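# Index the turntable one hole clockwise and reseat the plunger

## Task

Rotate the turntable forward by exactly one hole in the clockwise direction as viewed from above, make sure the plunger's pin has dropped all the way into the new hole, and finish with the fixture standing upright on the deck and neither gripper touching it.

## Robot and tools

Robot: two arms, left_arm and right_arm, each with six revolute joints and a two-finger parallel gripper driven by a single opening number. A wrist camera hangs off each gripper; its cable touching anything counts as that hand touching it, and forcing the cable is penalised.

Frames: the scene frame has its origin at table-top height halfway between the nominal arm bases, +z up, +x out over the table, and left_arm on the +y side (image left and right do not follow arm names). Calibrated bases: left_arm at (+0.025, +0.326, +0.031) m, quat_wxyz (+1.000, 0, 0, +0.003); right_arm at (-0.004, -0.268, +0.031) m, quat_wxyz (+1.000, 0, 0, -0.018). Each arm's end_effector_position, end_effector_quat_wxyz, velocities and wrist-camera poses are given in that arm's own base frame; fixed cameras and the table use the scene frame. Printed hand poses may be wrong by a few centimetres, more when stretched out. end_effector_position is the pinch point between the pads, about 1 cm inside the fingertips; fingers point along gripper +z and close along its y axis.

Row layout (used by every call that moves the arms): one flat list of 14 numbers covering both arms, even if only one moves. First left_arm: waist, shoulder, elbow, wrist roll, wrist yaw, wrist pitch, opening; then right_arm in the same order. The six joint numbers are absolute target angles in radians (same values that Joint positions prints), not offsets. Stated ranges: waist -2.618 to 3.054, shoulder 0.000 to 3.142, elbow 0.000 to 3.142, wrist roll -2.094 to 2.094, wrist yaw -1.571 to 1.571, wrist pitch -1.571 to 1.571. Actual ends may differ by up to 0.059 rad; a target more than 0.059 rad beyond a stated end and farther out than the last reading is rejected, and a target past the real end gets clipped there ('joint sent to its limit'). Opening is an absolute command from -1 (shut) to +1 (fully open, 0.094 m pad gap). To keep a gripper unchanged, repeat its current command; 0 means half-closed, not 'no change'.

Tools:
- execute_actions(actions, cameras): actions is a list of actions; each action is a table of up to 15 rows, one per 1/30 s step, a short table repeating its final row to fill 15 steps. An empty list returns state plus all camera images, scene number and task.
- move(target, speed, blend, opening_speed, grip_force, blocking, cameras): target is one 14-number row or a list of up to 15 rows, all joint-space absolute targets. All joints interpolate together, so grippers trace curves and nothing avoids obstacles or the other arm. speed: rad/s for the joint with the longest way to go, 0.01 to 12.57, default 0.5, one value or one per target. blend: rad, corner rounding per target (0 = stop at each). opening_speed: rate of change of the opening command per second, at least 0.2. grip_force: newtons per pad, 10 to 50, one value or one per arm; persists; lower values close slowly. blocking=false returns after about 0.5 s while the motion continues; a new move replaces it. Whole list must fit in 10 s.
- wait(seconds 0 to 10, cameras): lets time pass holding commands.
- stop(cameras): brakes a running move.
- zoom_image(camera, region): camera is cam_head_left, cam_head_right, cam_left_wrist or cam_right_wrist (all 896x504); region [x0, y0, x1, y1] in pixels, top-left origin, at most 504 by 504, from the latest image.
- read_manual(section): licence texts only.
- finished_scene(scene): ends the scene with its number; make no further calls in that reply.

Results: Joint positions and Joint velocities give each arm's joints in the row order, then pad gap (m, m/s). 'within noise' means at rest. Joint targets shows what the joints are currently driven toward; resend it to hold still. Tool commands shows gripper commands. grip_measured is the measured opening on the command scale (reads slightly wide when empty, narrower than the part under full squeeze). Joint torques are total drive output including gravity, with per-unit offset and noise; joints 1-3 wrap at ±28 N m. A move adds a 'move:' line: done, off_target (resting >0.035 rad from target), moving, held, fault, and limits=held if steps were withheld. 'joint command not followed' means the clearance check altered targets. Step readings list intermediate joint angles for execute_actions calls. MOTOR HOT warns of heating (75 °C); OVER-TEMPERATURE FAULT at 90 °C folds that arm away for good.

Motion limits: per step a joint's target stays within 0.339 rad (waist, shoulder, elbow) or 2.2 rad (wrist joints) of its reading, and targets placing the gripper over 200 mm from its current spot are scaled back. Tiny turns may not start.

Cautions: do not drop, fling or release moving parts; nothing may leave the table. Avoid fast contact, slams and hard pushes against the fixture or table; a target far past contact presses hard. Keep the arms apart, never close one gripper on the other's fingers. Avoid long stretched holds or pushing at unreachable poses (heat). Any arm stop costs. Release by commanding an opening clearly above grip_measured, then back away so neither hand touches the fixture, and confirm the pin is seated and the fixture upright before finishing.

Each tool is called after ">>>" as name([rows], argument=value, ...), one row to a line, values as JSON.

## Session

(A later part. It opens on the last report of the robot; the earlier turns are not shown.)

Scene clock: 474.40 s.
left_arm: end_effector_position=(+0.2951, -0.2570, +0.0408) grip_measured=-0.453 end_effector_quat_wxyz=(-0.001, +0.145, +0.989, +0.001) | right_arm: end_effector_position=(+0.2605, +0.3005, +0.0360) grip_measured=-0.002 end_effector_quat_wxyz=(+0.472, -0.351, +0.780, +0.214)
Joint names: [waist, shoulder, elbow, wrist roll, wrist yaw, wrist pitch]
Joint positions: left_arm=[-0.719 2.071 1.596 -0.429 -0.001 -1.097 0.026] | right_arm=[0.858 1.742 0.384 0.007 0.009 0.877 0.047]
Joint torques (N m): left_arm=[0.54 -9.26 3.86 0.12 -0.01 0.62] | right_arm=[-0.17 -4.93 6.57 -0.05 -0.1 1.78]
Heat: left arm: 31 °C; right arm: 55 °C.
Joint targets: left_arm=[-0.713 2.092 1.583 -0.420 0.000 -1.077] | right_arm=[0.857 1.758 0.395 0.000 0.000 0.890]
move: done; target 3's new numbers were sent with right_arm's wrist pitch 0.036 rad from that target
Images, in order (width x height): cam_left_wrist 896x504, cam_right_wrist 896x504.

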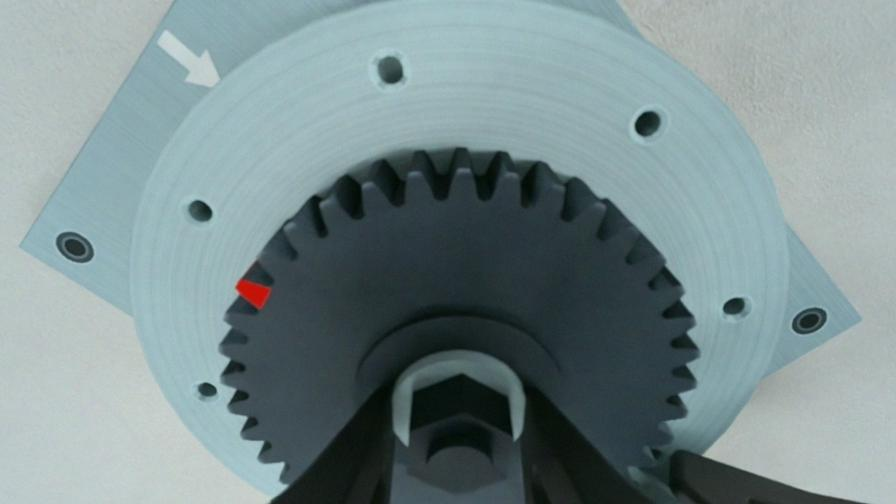

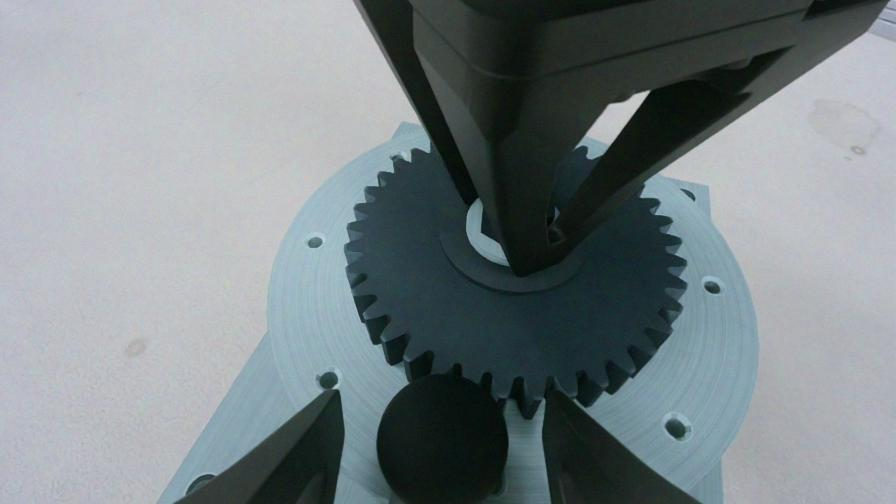

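>>> move(target=[-0.713,2.092,1.583,-0.265,0,-1.077,-0.9,0.857,1.758,0.395,0,0,0.89,0.0], speed=0.1, cameras=["cam_left_wrist","cam_right_wrist"])

Scene clock: 481.60 s.
left_arm: end_effector_position=(+0.2943, -0.2564, +0.0408) grip_measured=-0.454 end_effector_quat_wxyz=(-0.003, +0.209, +0.978, +0.002) | right_arm: end_effector_position=(+0.2606, +0.3005, +0.0361) grip_measured=-0.002 end_effector_quat_wxyz=(+0.472, -0.351, +0.780, +0.214)
Joint names: [waist, shoulder, elbow, wrist roll, wrist yaw, wrist pitch]
Joint positions: left_arm=[-0.719 2.071 1.596 -0.297 0 -1.101 0.026] | right_arm=[0.858 1.742 0.384 0.007 0.009 0.878 0.047]
Joint torques (N m): left_arm=[0.51 -9.26 3.84 0.39 0 0.68] | right_arm=[-0.13 -4.89 6.57 -0.05 -0.11 1.79]
Heat: left arm: 32 °C; right arm: 50 °C.
Joint targets: left_arm=[-0.713 2.092 1.583 -0.265 0.000 -1.077] | right_arm=[0.857 1.758 0.395 0.000 0.000 0.890]
move: done
Images, in order (width x height): cam_left_wrist 896x504, cam_right_wrist 896x504.

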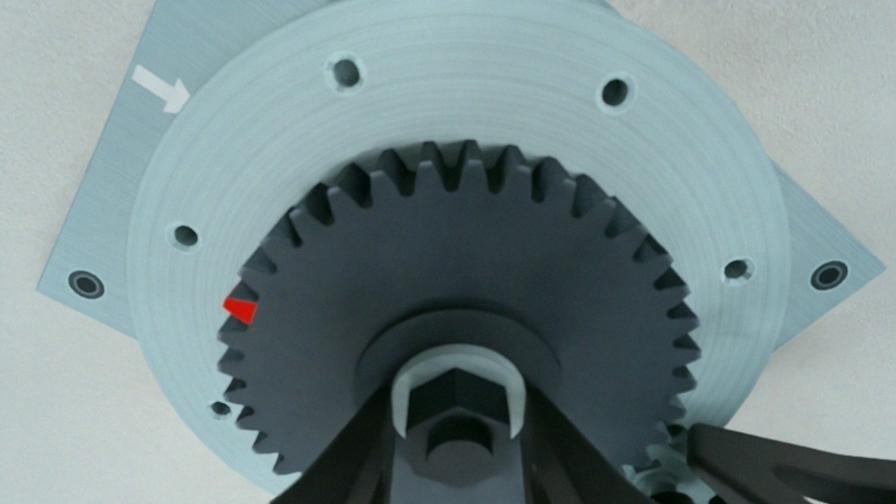

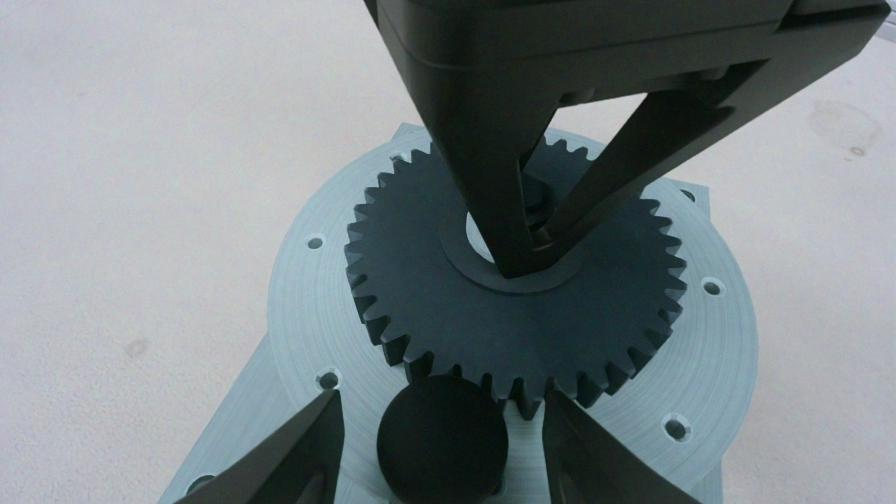

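>>> move([
  [-0.713,2.092,1.583,-0.29,0,-1.077,-0.9,0.857,1.758,0.395,0,0,0.89,-0.9],
  [-0.713,2.092,1.583,-0.29,0,-1.077,-0.9,0.857,1.655,0.435,0,0,1.1,-0.9],
  [-0.713,2.092,1.583,-0.17,0,-1.077,-0.9,0.857,1.655,0.435,0,0,1.1,-0.9],
], speed=0.2, opening_speed=0.6, cameras=["cam_left_wrist","cam_right_wrist"])

Scene clock: 500.30 s.
left_arm: end_effector_position=(+0.2942, -0.2563, +0.0408) grip_measured=-0.454 end_effector_quat_wxyz=(-0.003, +0.261, +0.965, +0.001) | right_arm: end_effector_position=(+0.2617, +0.3019, +0.0400) grip_measured=-0.474 end_effector_quat_wxyz=(+0.479, -0.349, +0.776, +0.217)
Joint names: [waist, shoulder, elbow, wrist roll, wrist yaw, wrist pitch]
Joint positions: left_arm=[-0.719 2.071 1.596 -0.191 0 -1.101 0.026] | right_arm=[0.858 1.74 0.384 0.007 0.009 0.891 0.025]
Joint torques (N m): left_arm=[0.5 -9.21 3.85 0.28 -0.01 0.68] | right_arm=[-0.23 -12.88 10.55 -0.04 -0.12 3.57]
Heat: left arm: 32 °C; right arm: 48 °C.
Joint targets: left_arm=[-0.713 2.092 1.583 -0.170 0.000 -1.077] | right_arm=[0.857 1.655 0.435 0.000 0.000 1.100]
move: off_target (right_arm); right_arm: the wrist pitch is farthest, 0.209 rad from its target
Images, in order (width x height): cam_left_wrist 896x504, cam_right_wrist 896x504.

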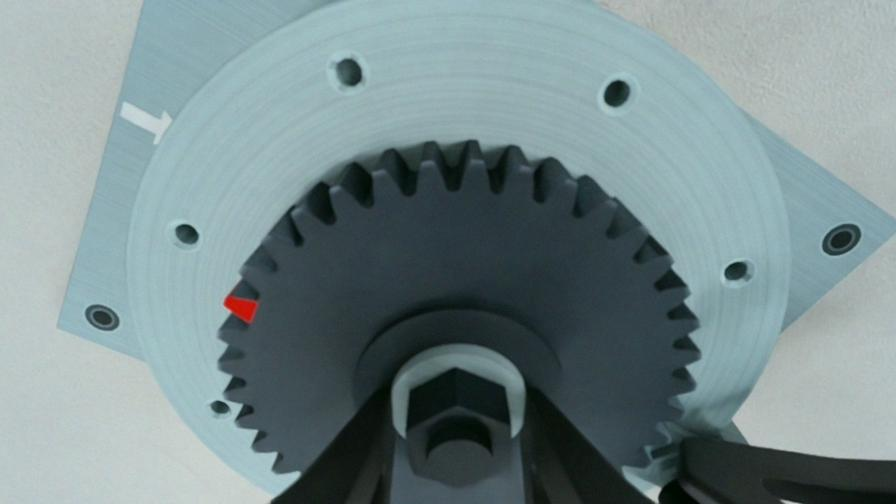

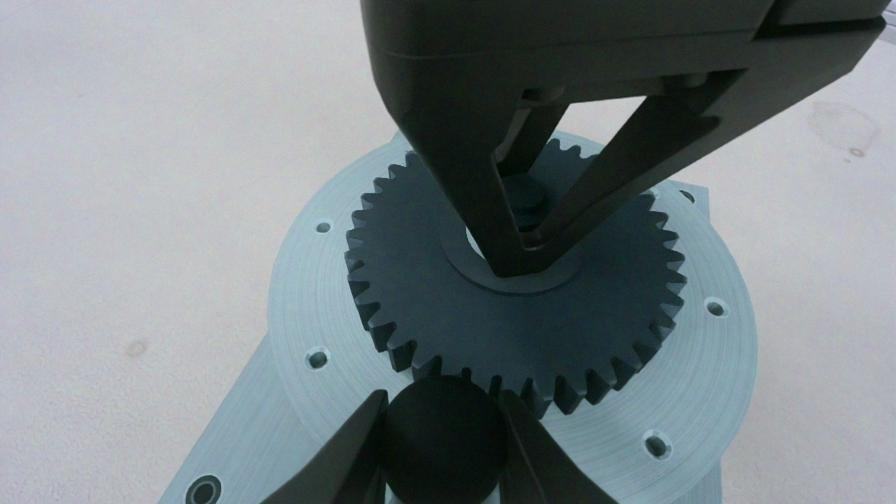

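>>> move([
  [-0.713,2.092,1.583,-0.137,0,-1.077,-0.9,0.857,1.655,0.435,0,0,1.1,-0.9],
  [-0.713,2.092,1.583,-0.137,0,-1.077,-0.9,0.857,1.758,0.385,0,0,0.89,-0.9],
], speed=0.2, cameras=["cam_left_wrist","cam_right_wrist"])

Scene clock: 511.03 s.
left_arm: end_effector_position=(+0.2942, -0.2563, +0.0408) grip_measured=-0.454 end_effector_quat_wxyz=(-0.003, +0.279, +0.960, +0.001) | right_arm: end_effector_position=(+0.2605, +0.3006, +0.0362) grip_measured=-0.474 end_effector_quat_wxyz=(+0.472, -0.351, +0.780, +0.214)
Joint names: [waist, shoulder, elbow, wrist roll, wrist yaw, wrist pitch]
Joint positions: left_arm=[-0.719 2.071 1.596 -0.154 0 -1.101 0.026] | right_arm=[0.858 1.742 0.384 0.007 0.009 0.877 0.025]
Joint torques (N m): left_arm=[0.5 -9.25 3.85 0.21 0 0.69] | right_arm=[-0.18 -4.83 5.61 -0.05 -0.11 1.79]
Heat: left arm: 32 °C; right arm: 56 °C.
Joint targets: left_arm=[-0.713 2.092 1.583 -0.137 0.000 -1.077] | right_arm=[0.857 1.758 0.385 0.000 0.000 0.890]
move: done
Images, in order (width x height): cam_left_wrist 896x504, cam_right_wrist 896x504.

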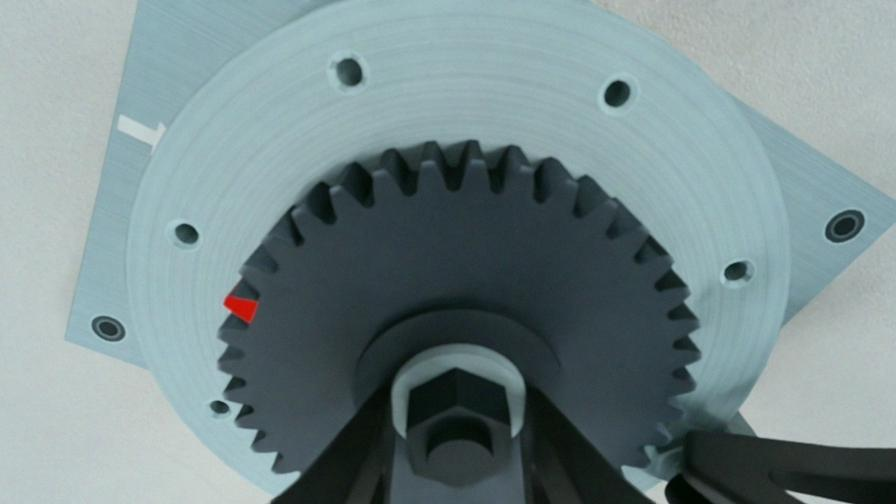

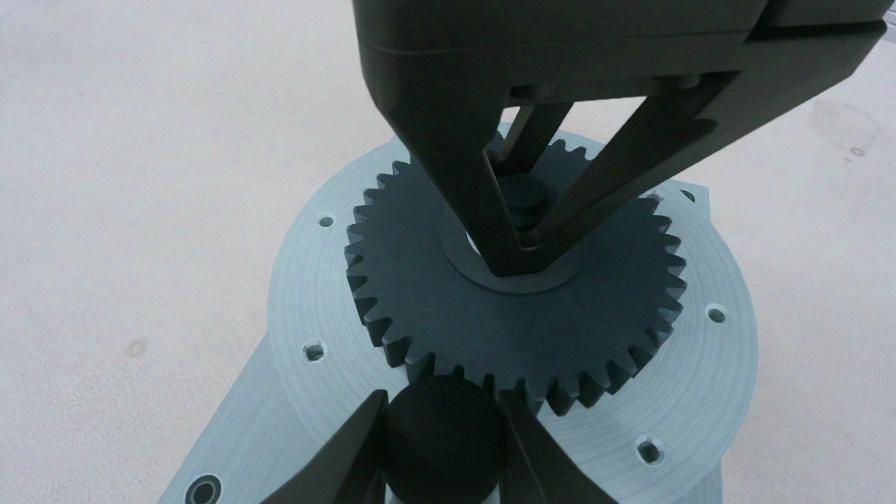

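>>> move([
  [-0.713,2.092,1.583,-0.137,0,-1.077,-0.9,0.857,1.785,0.37,0,0,0.88,-0.9],
  [-0.713,2.092,1.583,-0.137,0,-1.077,-0.9,0.857,1.785,0.37,0,0,0.88,0],
], speed=0.1, opening_speed=0.6, cameras=["cam_left_wrist","cam_right_wrist"])

Scene clock: 522.17 s.
left_arm: end_effector_position=(+0.2942, -0.2563, +0.0408) grip_measured=-0.454 end_effector_quat_wxyz=(-0.003, +0.279, +0.960, +0.001) | right_arm: end_effector_position=(+0.2579, +0.2979, +0.0259) grip_measured=-0.002 end_effector_quat_wxyz=(+0.463, -0.354, +0.785, +0.210)
Joint names: [waist, shoulder, elbow, wrist roll, wrist yaw, wrist pitch]
Joint positions: left_arm=[-0.719 2.071 1.596 -0.154 0 -1.101 0.026] | right_arm=[0.858 1.769 0.377 0.007 0.008 0.889 0.047]
Joint torques (N m): left_arm=[0.53 -9.25 3.88 0.22 0 0.69] | right_arm=[-0.17 -5.01 4.75 -0.04 -0.1 1.59]
Heat: left arm: 32 °C; right arm: 51 °C.
Joint targets: left_arm=[-0.713 2.092 1.583 -0.137 0.000 -1.077] | right_arm=[0.857 1.785 0.370 0.000 0.000 0.880]
move: done
Images, in order (width x height): cam_left_wrist 896x504, cam_right_wrist 896x504.

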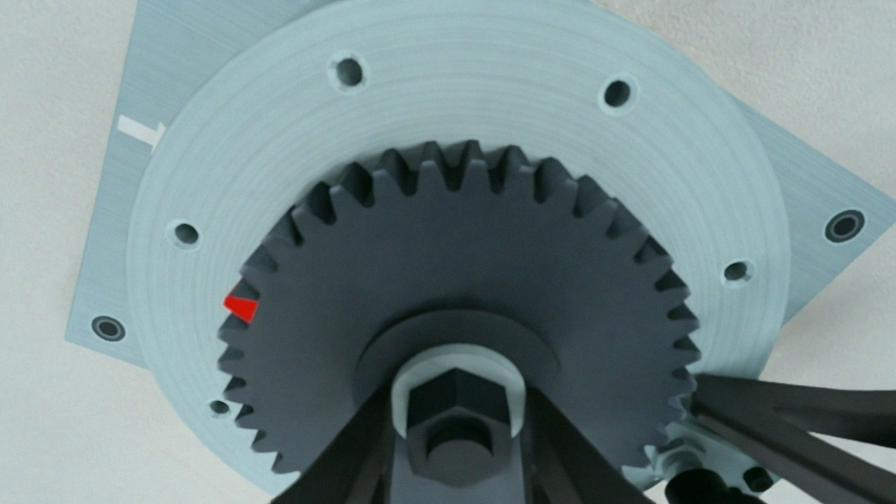

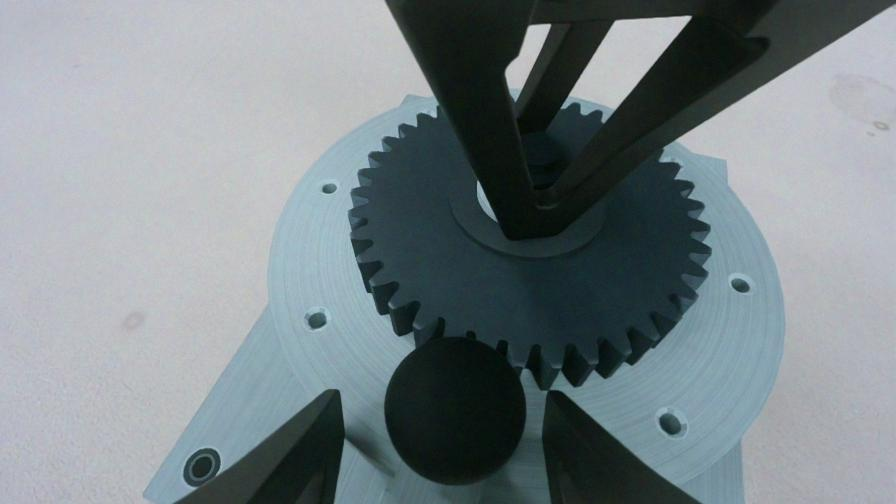

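>>> move(target=[-0.713,2.092,1.583,-0.137,0,-1.077,-0.9,0.861,1.448,0.23,0,0,0.72,0], speed=0.4, cameras=["cam_right_wrist","cam_head_left"])

Scene clock: 560.00 s.
left_arm: end_effector_position=(+0.2942, -0.2563, +0.0408) grip_measured=-0.454 end_effector_quat_wxyz=(-0.003, +0.279, +0.960, +0.001) | right_arm: end_effector_position=(+0.2300, +0.2655, +0.0502) grip_measured=-0.002 end_effector_quat_wxyz=(+0.464, -0.354, +0.784, +0.210)
Joint names: [waist, shoulder, elbow, wrist roll, wrist yaw, wrist pitch]
Joint positions: left_arm=[-0.719 2.071 1.596 -0.154 0 -1.101 0.026] | right_arm=[0.858 1.467 0.239 0.006 0.008 0.726 0.047]
Joint torques (N m): left_arm=[0.5 -9.25 3.86 0.22 0 0.67] | right_arm=[0.21 -5.57 5.5 -0.04 -0.1 1.59]
Heat: left arm: 32 °C; right arm: 46 °C.
Joint targets: left_arm=[-0.713 2.092 1.583 -0.137 0.000 -1.077] | right_arm=[0.861 1.448 0.230 0.000 0.000 0.720]
move: done
Images, in order (width x height): cam_head_left 896x504, cam_right_wrist 896x504.

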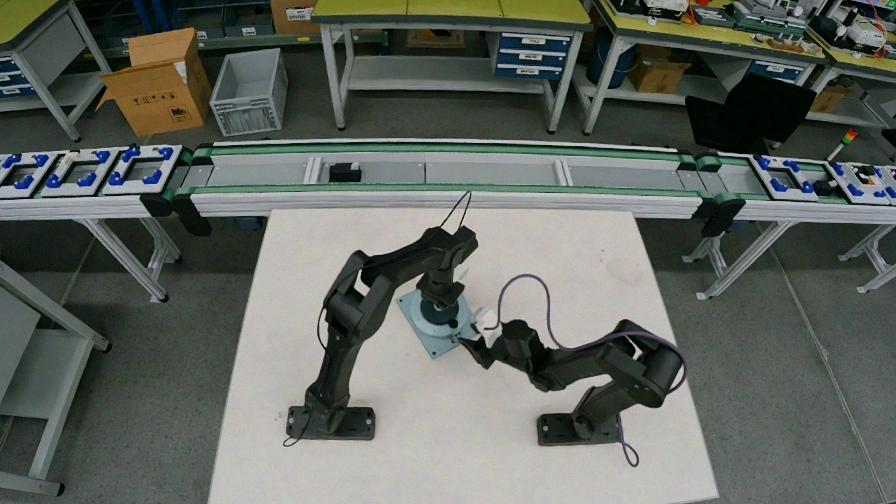

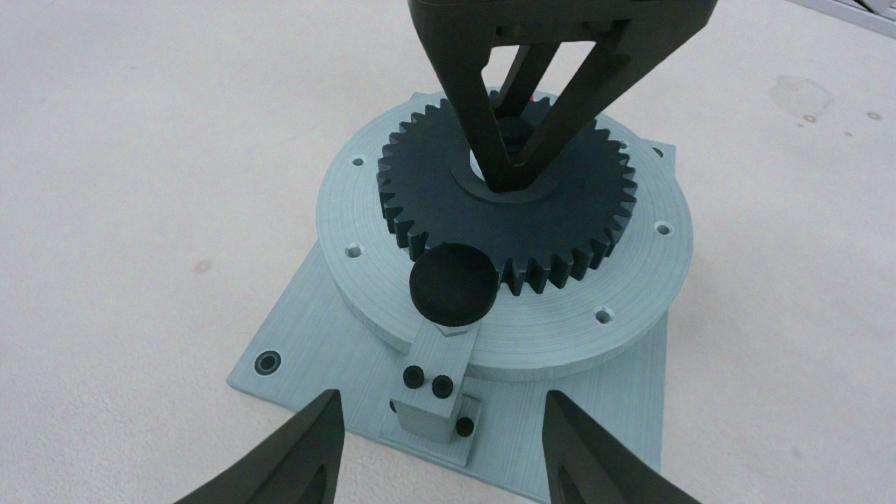

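>>> move(target=[-0.713,2.092,1.583,-0.07,0,-1.077,-0.95,0.861,1.448,0.23,0,0,0.72,0], speed=0.1, cameras=["cam_right_wrist","cam_left_wrist"])

Scene clock: 572.07 s.
left_arm: end_effector_position=(+0.2941, -0.2557, +0.0408) grip_measured=-0.455 end_effector_quat_wxyz=(-0.004, +0.304, +0.953, +0.002) | right_arm: end_effector_position=(+0.2299, +0.2655, +0.0501) grip_measured=-0.002 end_effector_quat_wxyz=(+0.464, -0.354, +0.784, +0.210)
Joint names: [waist, shoulder, elbow, wrist roll, wrist yaw, wrist pitch]
Joint positions: left_arm=[-0.718 2.071 1.596 -0.1 0 -1.103 0.026] | right_arm=[0.858 1.467 0.239 0.006 0.008 0.726 0.047]
Joint torques (N m): left_arm=[0.39 -9.26 3.82 0.33 0 0.7] | right_arm=[0.21 -5.56 5.45 -0.04 -0.1 1.61]
Heat: left arm: 32 °C; right arm: 45 °C.
Joint targets: left_arm=[-0.713 2.092 1.583 -0.070 0.000 -1.077] | right_arm=[0.861 1.448 0.230 0.000 0.000 0.720]
move: done
Images, in order (width x height): cam_left_wrist 896x504, cam_right_wrist 896x504.

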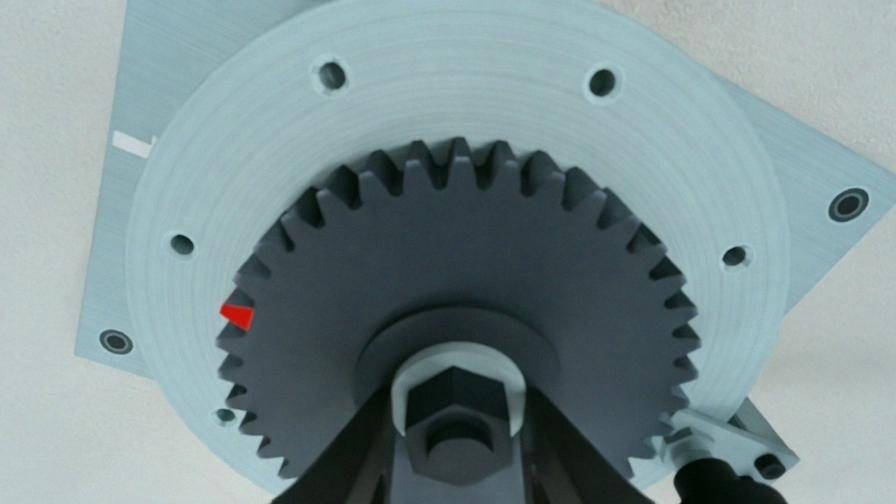

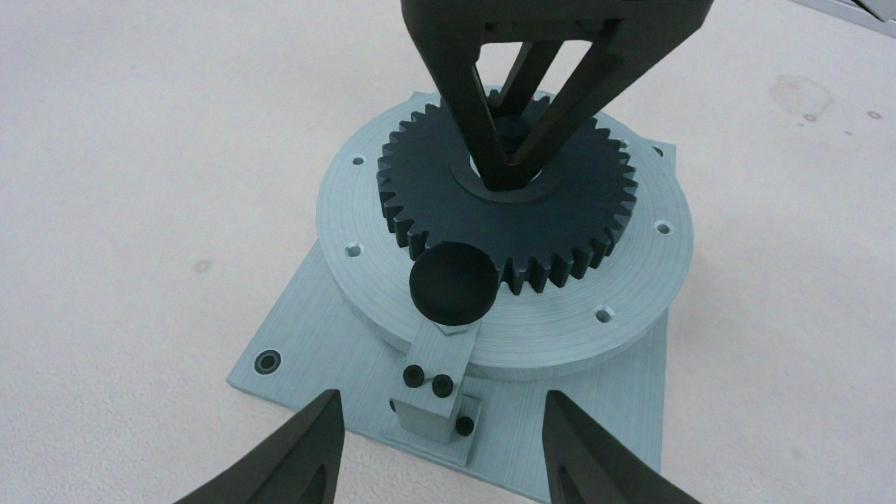

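>>> zoom_image(camera="cam_right_wrist", region=[360, 200, 560, 460])

>>> zoom_image(camera="cam_left_wrist", region=[580, 350, 860, 504])

Scaled by 1.938 from the camera's 896x504 image, which has a finer 1280x720 frame.

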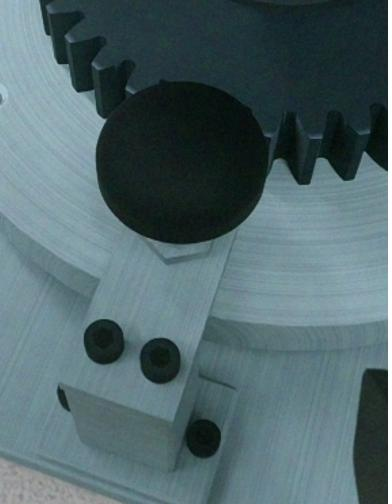

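Scaled by 1.800 from the camera's 896x504 image, which has a finer 1280x720 frame.

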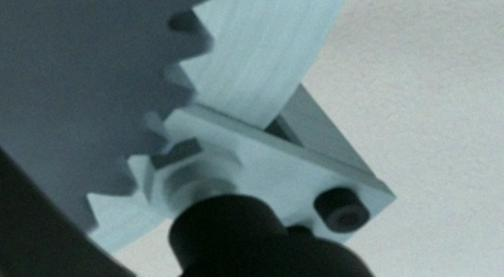

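>>> move([
  [-0.713,2.092,1.583,-0.08,0,-1.077,-0.95,0.857,1.76,0.393,0,0,0.89,0],
  [-0.713,2.092,1.583,-0.08,0,-1.077,-0.95,0.857,1.76,0.393,0,0,0.89,-0.9],
  [-0.713,2.092,1.583,-0.08,0,-1.077,-0.95,0.857,1.655,0.435,0,0,1.1,-0.9],
  [-0.713,2.092,1.583,-0.04,0,-1.077,-0.95,0.857,1.655,0.435,0,0,1.1,-0.9],
], speed=0.25, opening_speed=0.6, cameras=["cam_left_wrist","cam_right_wrist"])

Scene clock: 615.20 s.
left_arm: end_effector_position=(+0.2941, -0.2557, +0.0408) grip_measured=-0.455 end_effector_quat_wxyz=(-0.004, +0.324, +0.946, +0.002) | right_arm: end_effector_position=(+0.2596, +0.2999, +0.0363) grip_measured=-0.478 end_effector_quat_wxyz=(+0.474, -0.351, +0.778, +0.215)
Joint names: [waist, shoulder, elbow, wrist roll, wrist yaw, wrist pitch]
Joint positions: left_arm=[-0.718 2.071 1.596 -0.059 0 -1.103 0.026] | right_arm=[0.858 1.741 0.378 0.005 0.008 0.886 0.025]
Joint torques (N m): left_arm=[0.42 -9.22 3.85 0.21 0 0.69] | right_arm=[-0.18 -12.98 11.15 -0.03 -0.1 3.62]
Heat: left arm: 32 °C; right arm: 45 °C.
Joint targets: left_arm=[-0.713 2.092 1.583 -0.040 0.000 -1.077] | right_arm=[0.857 1.655 0.435 0.000 0.000 1.100]
move: off_target (right_arm); right_arm: the wrist pitch is farthest, 0.214 rad from its target
Images, in order (width x height): cam_left_wrist 896x504, cam_right_wrist 896x504.

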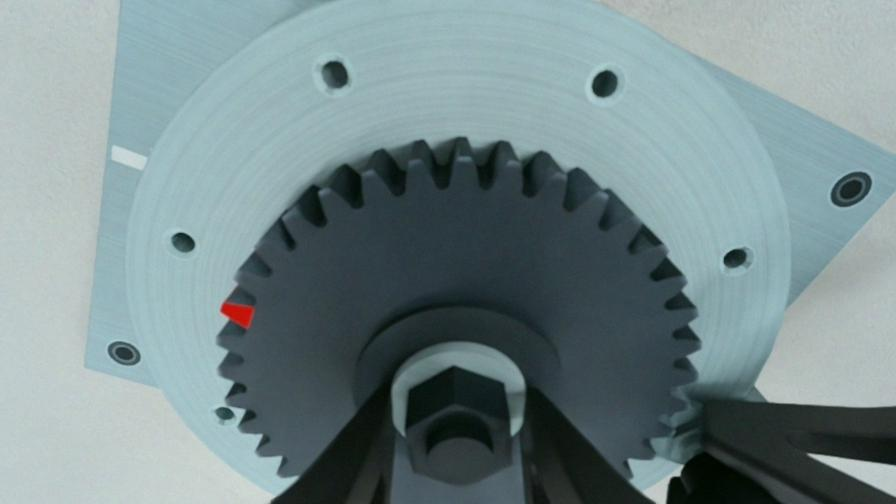

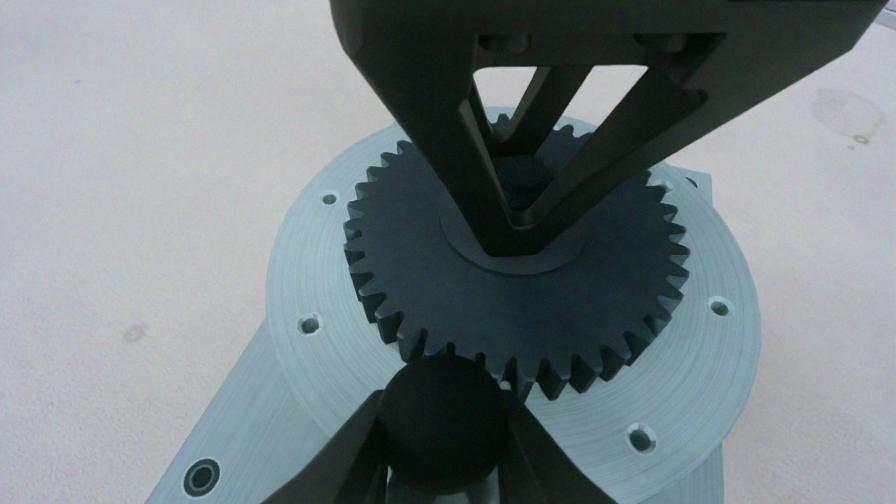

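>>> move([
  [-0.713,2.092,1.583,-0.04,0,-1.077,-0.95,0.857,1.785,0.37,0,0,0.87,-0.9],
  [-0.713,2.092,1.583,-0.04,0,-1.077,-0.95,0.857,1.785,0.37,0,0,0.87,0],
  [-0.713,2.092,1.583,-0.04,0,-1.077,-0.95,0.861,1.448,0.23,0,0,0.72,0],
], speed=0.3, opening_speed=0.6, cameras=["cam_left_wrist","cam_right_wrist"])

>>> zoom_image(camera="cam_right_wrist", region=[360, 200, 560, 460])

Scene clock: 628.80 s.
left_arm: end_effector_position=(+0.2941, -0.2557, +0.0408) grip_measured=-0.455 end_effector_quat_wxyz=(-0.004, +0.324, +0.946, +0.002) | right_arm: end_effector_position=(+0.2297, +0.2657, +0.0499) grip_measured=-0.002 end_effector_quat_wxyz=(+0.464, -0.355, +0.784, +0.211)
Joint names: [waist, shoulder, elbow, wrist roll, wrist yaw, wrist pitch]
Joint positions: left_arm=[-0.718 2.071 1.596 -0.058 0 -1.103 0.026] | right_arm=[0.858 1.467 0.239 0.005 0.006 0.726 0.047]
Joint torques (N m): left_arm=[0.38 -9.24 3.84 0.22 0 0.7] | right_arm=[0.23 -5.64 5.49 -0.03 -0.08 1.6]
Heat: left arm: 32 °C; right arm: 50 °C.
Joint targets: left_arm=[-0.713 2.092 1.583 -0.040 0.000 -1.077] | right_arm=[0.861 1.448 0.230 0.000 0.000 0.720]
move: done
Images, in order (width x height): cam_left_wrist 896x504, cam_right_wrist 896x504.

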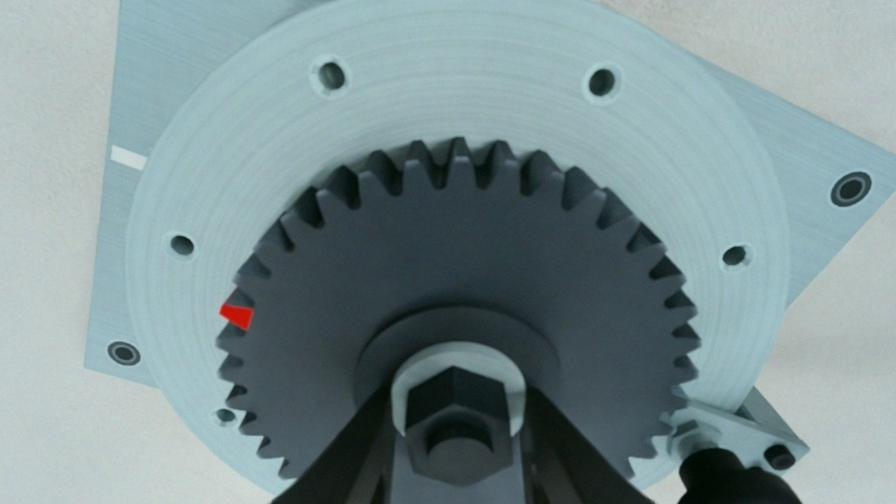

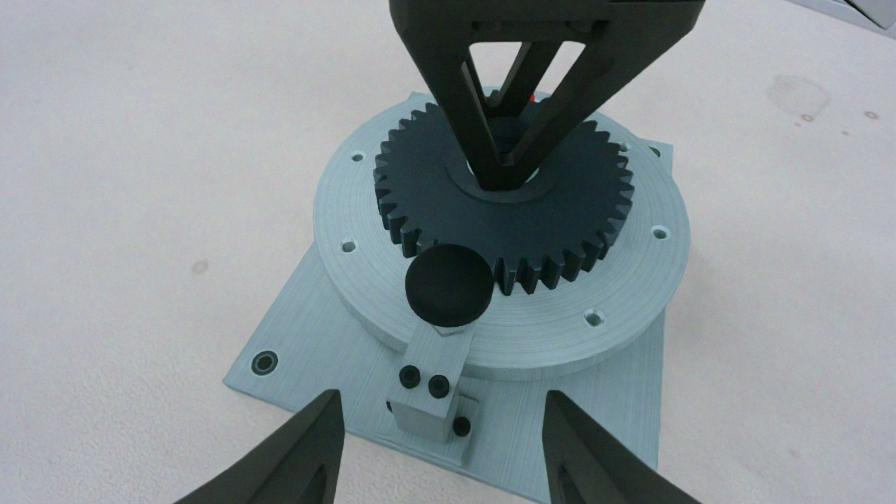

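Scaled by 1.938 from the camera's 896x504 image, which has a finer 1280x720 frame.

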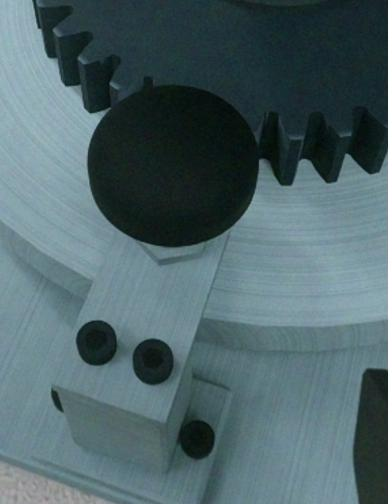

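>>> move([
  [-0.713,2.092,1.583,-0.04,0,-1.077,-0.95,0.856,1.4,0.3,0,0,0.5,0],
  [-0.713,2.092,1.583,-0.04,0,-1.077,-0.95,0.864,1.448,0.228,0,0,0.72,0],
], speed=0.4, cameras=["cam_right_wrist"])

>>> zoom_image(camera="cam_right_wrist", region=[360, 200, 560, 460])

Scene clock: 650.23 s.
left_arm: end_effector_position=(+0.2941, -0.2557, +0.0408) grip_measured=-0.455 end_effector_quat_wxyz=(-0.004, +0.324, +0.946, +0.002) | right_arm: end_effector_position=(+0.2287, +0.2646, +0.0540) grip_measured=-0.002 end_effector_quat_wxyz=(+0.466, -0.354, +0.783, +0.212)
Joint names: [waist, shoulder, elbow, wrist roll, wrist yaw, wrist pitch]
Joint positions: left_arm=[-0.718 2.071 1.596 -0.058 0 -1.103 0.026] | right_arm=[0.858 1.438 0.236 0.005 0.006 0.706 0.047]
Joint torques (N m): left_arm=[0.4 -9.25 3.82 0.22 0 0.69] | right_arm=[0.47 -3.19 5.71 -0.02 -0.07 1.77]
Heat: left arm: 32 °C; right arm: 45 °C.
Joint targets: left_arm=[-0.713 2.092 1.583 -0.040 0.000 -1.077] | right_arm=[0.864 1.448 0.228 0.000 0.000 0.720]
move: done
Images, in order (width x height): cam_right_wrist 896x504.

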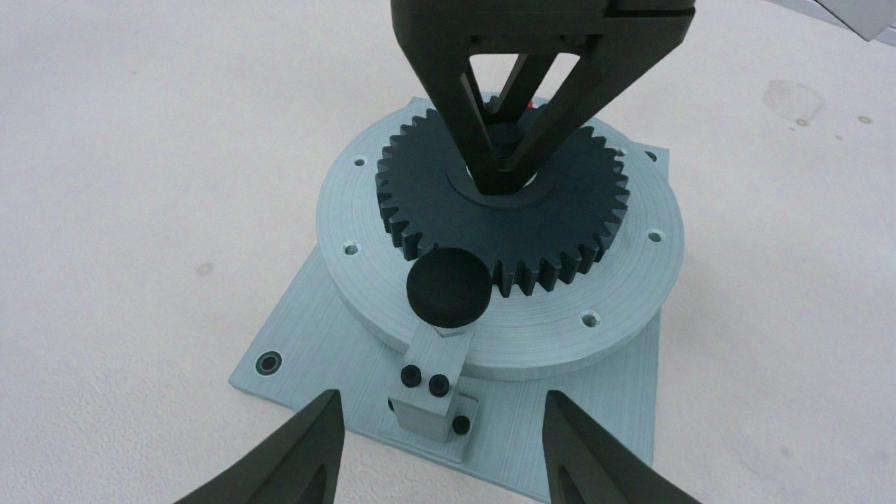

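Scaled by 1.938 from the camera's 896x504 image, which has a finer 1280x720 frame.

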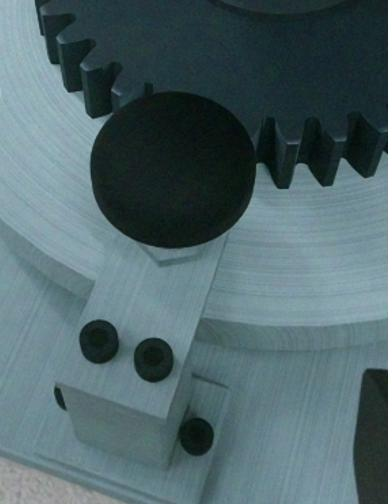

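>>> move([
  [-0.713,2.092,1.583,-0.04,0,-1.077,0.2,0.864,1.448,0.228,0,0,0.72,0],
  [-0.713,2.068,1.831,-0.04,0,-1.336,0.2,0.864,1.448,0.228,0,0,0.72,0],
  [-0.7,1.562,1.558,0,0,-1.296,0.2,0.864,1.448,0.228,0,0,0.72,0],
], speed=0.5, cameras=["all"])

>>> zoom_image(camera="cam_left_wrist", region=[270, 0, 670, 320])

>>> zoom_image(camera="cam_right_wrist", region=[360, 200, 560, 460])

Scene clock: 668.27 s.
left_arm: end_effector_position=(+0.2510, -0.2131, +0.1980) grip_measured=+0.198 end_effector_quat_wxyz=(+0.116, +0.339, +0.933, -0.044) | right_arm: end_effector_position=(+0.2288, +0.2647, +0.0542) grip_measured=-0.002 end_effector_quat_wxyz=(+0.466, -0.354, +0.783, +0.212)
Joint names: [waist, shoulder, elbow, wrist roll, wrist yaw, wrist pitch]
Joint positions: left_arm=[-0.707 1.579 1.572 -0.011 0 -1.314 0.056] | right_arm=[0.858 1.438 0.236 0.005 0.006 0.706 0.047]
Joint torques (N m): left_arm=[0.54 -8.29 4.08 0.13 -0.01 1.1] | right_arm=[0.44 -3.19 5.75 -0.04 -0.08 1.8]
Heat: left arm: 33 °C; right arm: 45 °C.
Joint targets: left_arm=[-0.700 1.562 1.558 0.000 0.000 -1.296] | right_arm=[0.864 1.448 0.228 0.000 0.000 0.720]
move: done

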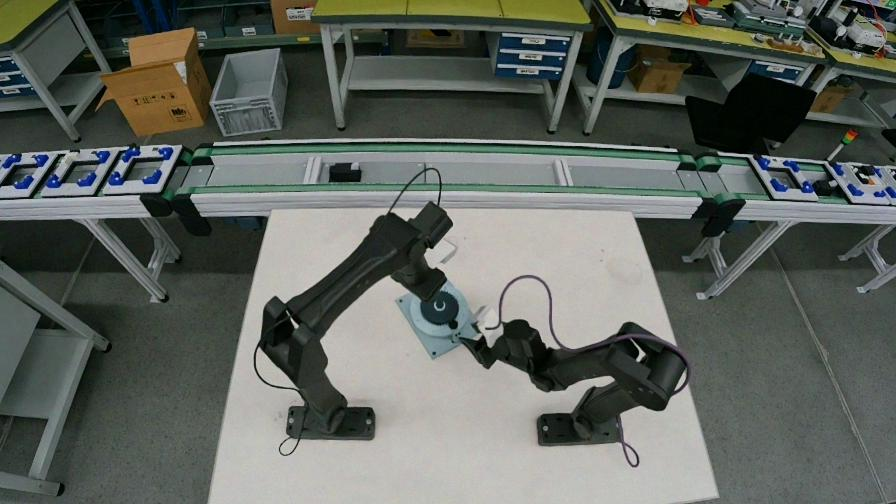

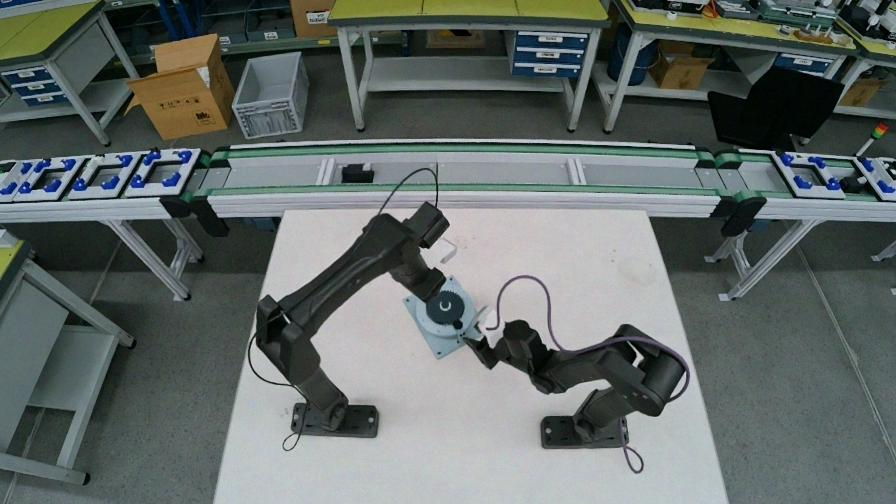

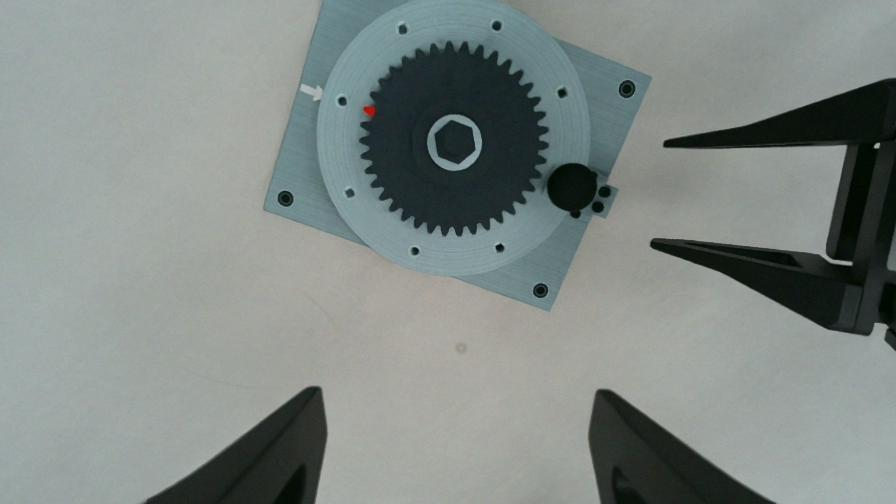

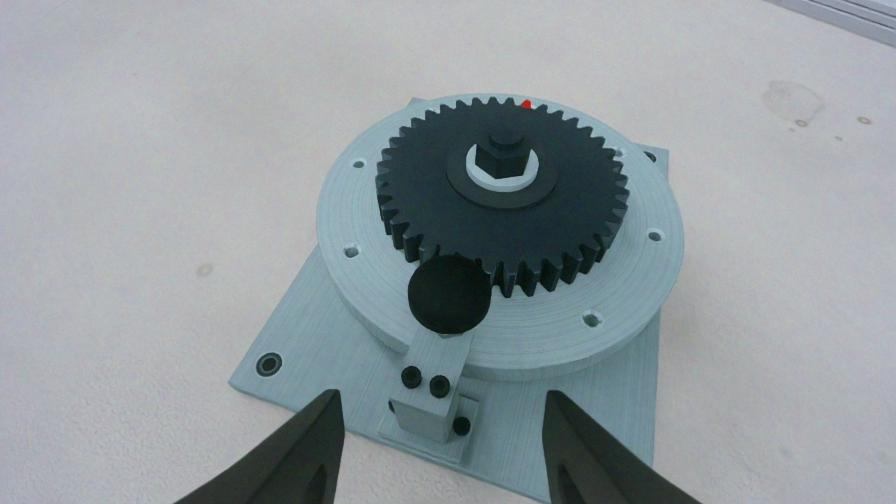

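Scaled by 1.260 from the camera's 896x504 image, which has a finer 1280x720 frame.

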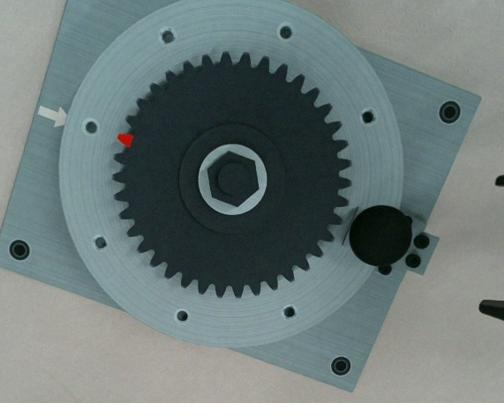

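Scaled by 1.938 from the camera's 896x504 image, which has a finer 1280x720 frame.

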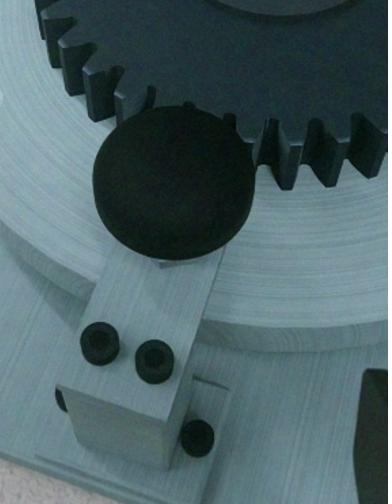

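>>> move(target=[-0.3,1.54,0.8,0,0,-0.5,0.2,0.5,1.2,0.35,0,0,0.72,0], speed=0.7, cameras=["cam_head_left"])

>>> finished_scene(scene=1)

Scene clock: 679.63 s.
left_arm: end_effector_position=(+0.2964, -0.0916, +0.0178) grip_measured=+0.198 end_effector_quat_wxyz=(+0.144, +0.145, +0.979, -0.022) | right_arm: end_effector_position=(+0.3292, +0.1830, +0.1710) grip_measured=-0.002 end_effector_quat_wxyz=(+0.623, -0.189, +0.742, +0.161)
Joint names: [waist, shoulder, elbow, wrist roll, wrist yaw, wrist pitch]
Joint positions: left_arm=[-0.303 1.567 0.809 -0.01 -0.001 -0.52 0.056] | right_arm=[0.507 1.217 0.329 0.005 0.005 0.716 0.047]
Joint torques (N m): left_arm=[0.24 -8.75 4.07 0.12 0 1.23] | right_arm=[-0.75 -4.6 10.14 -0.02 -0.08 1.82]
Heat: left arm: 33 °C; right arm: 45 °C.
Joint targets: left_arm=[-0.300 1.540 0.800 0.000 0.000 -0.500] | right_arm=[0.500 1.200 0.350 0.000 0.000 0.720]
move: done
Images, in order (width x height): cam_head_left 896x504.

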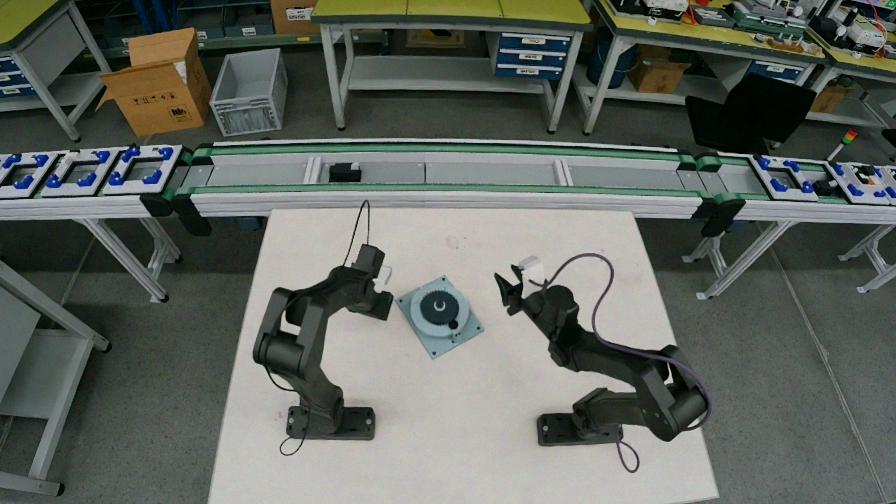

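The scene is finished: the task was done.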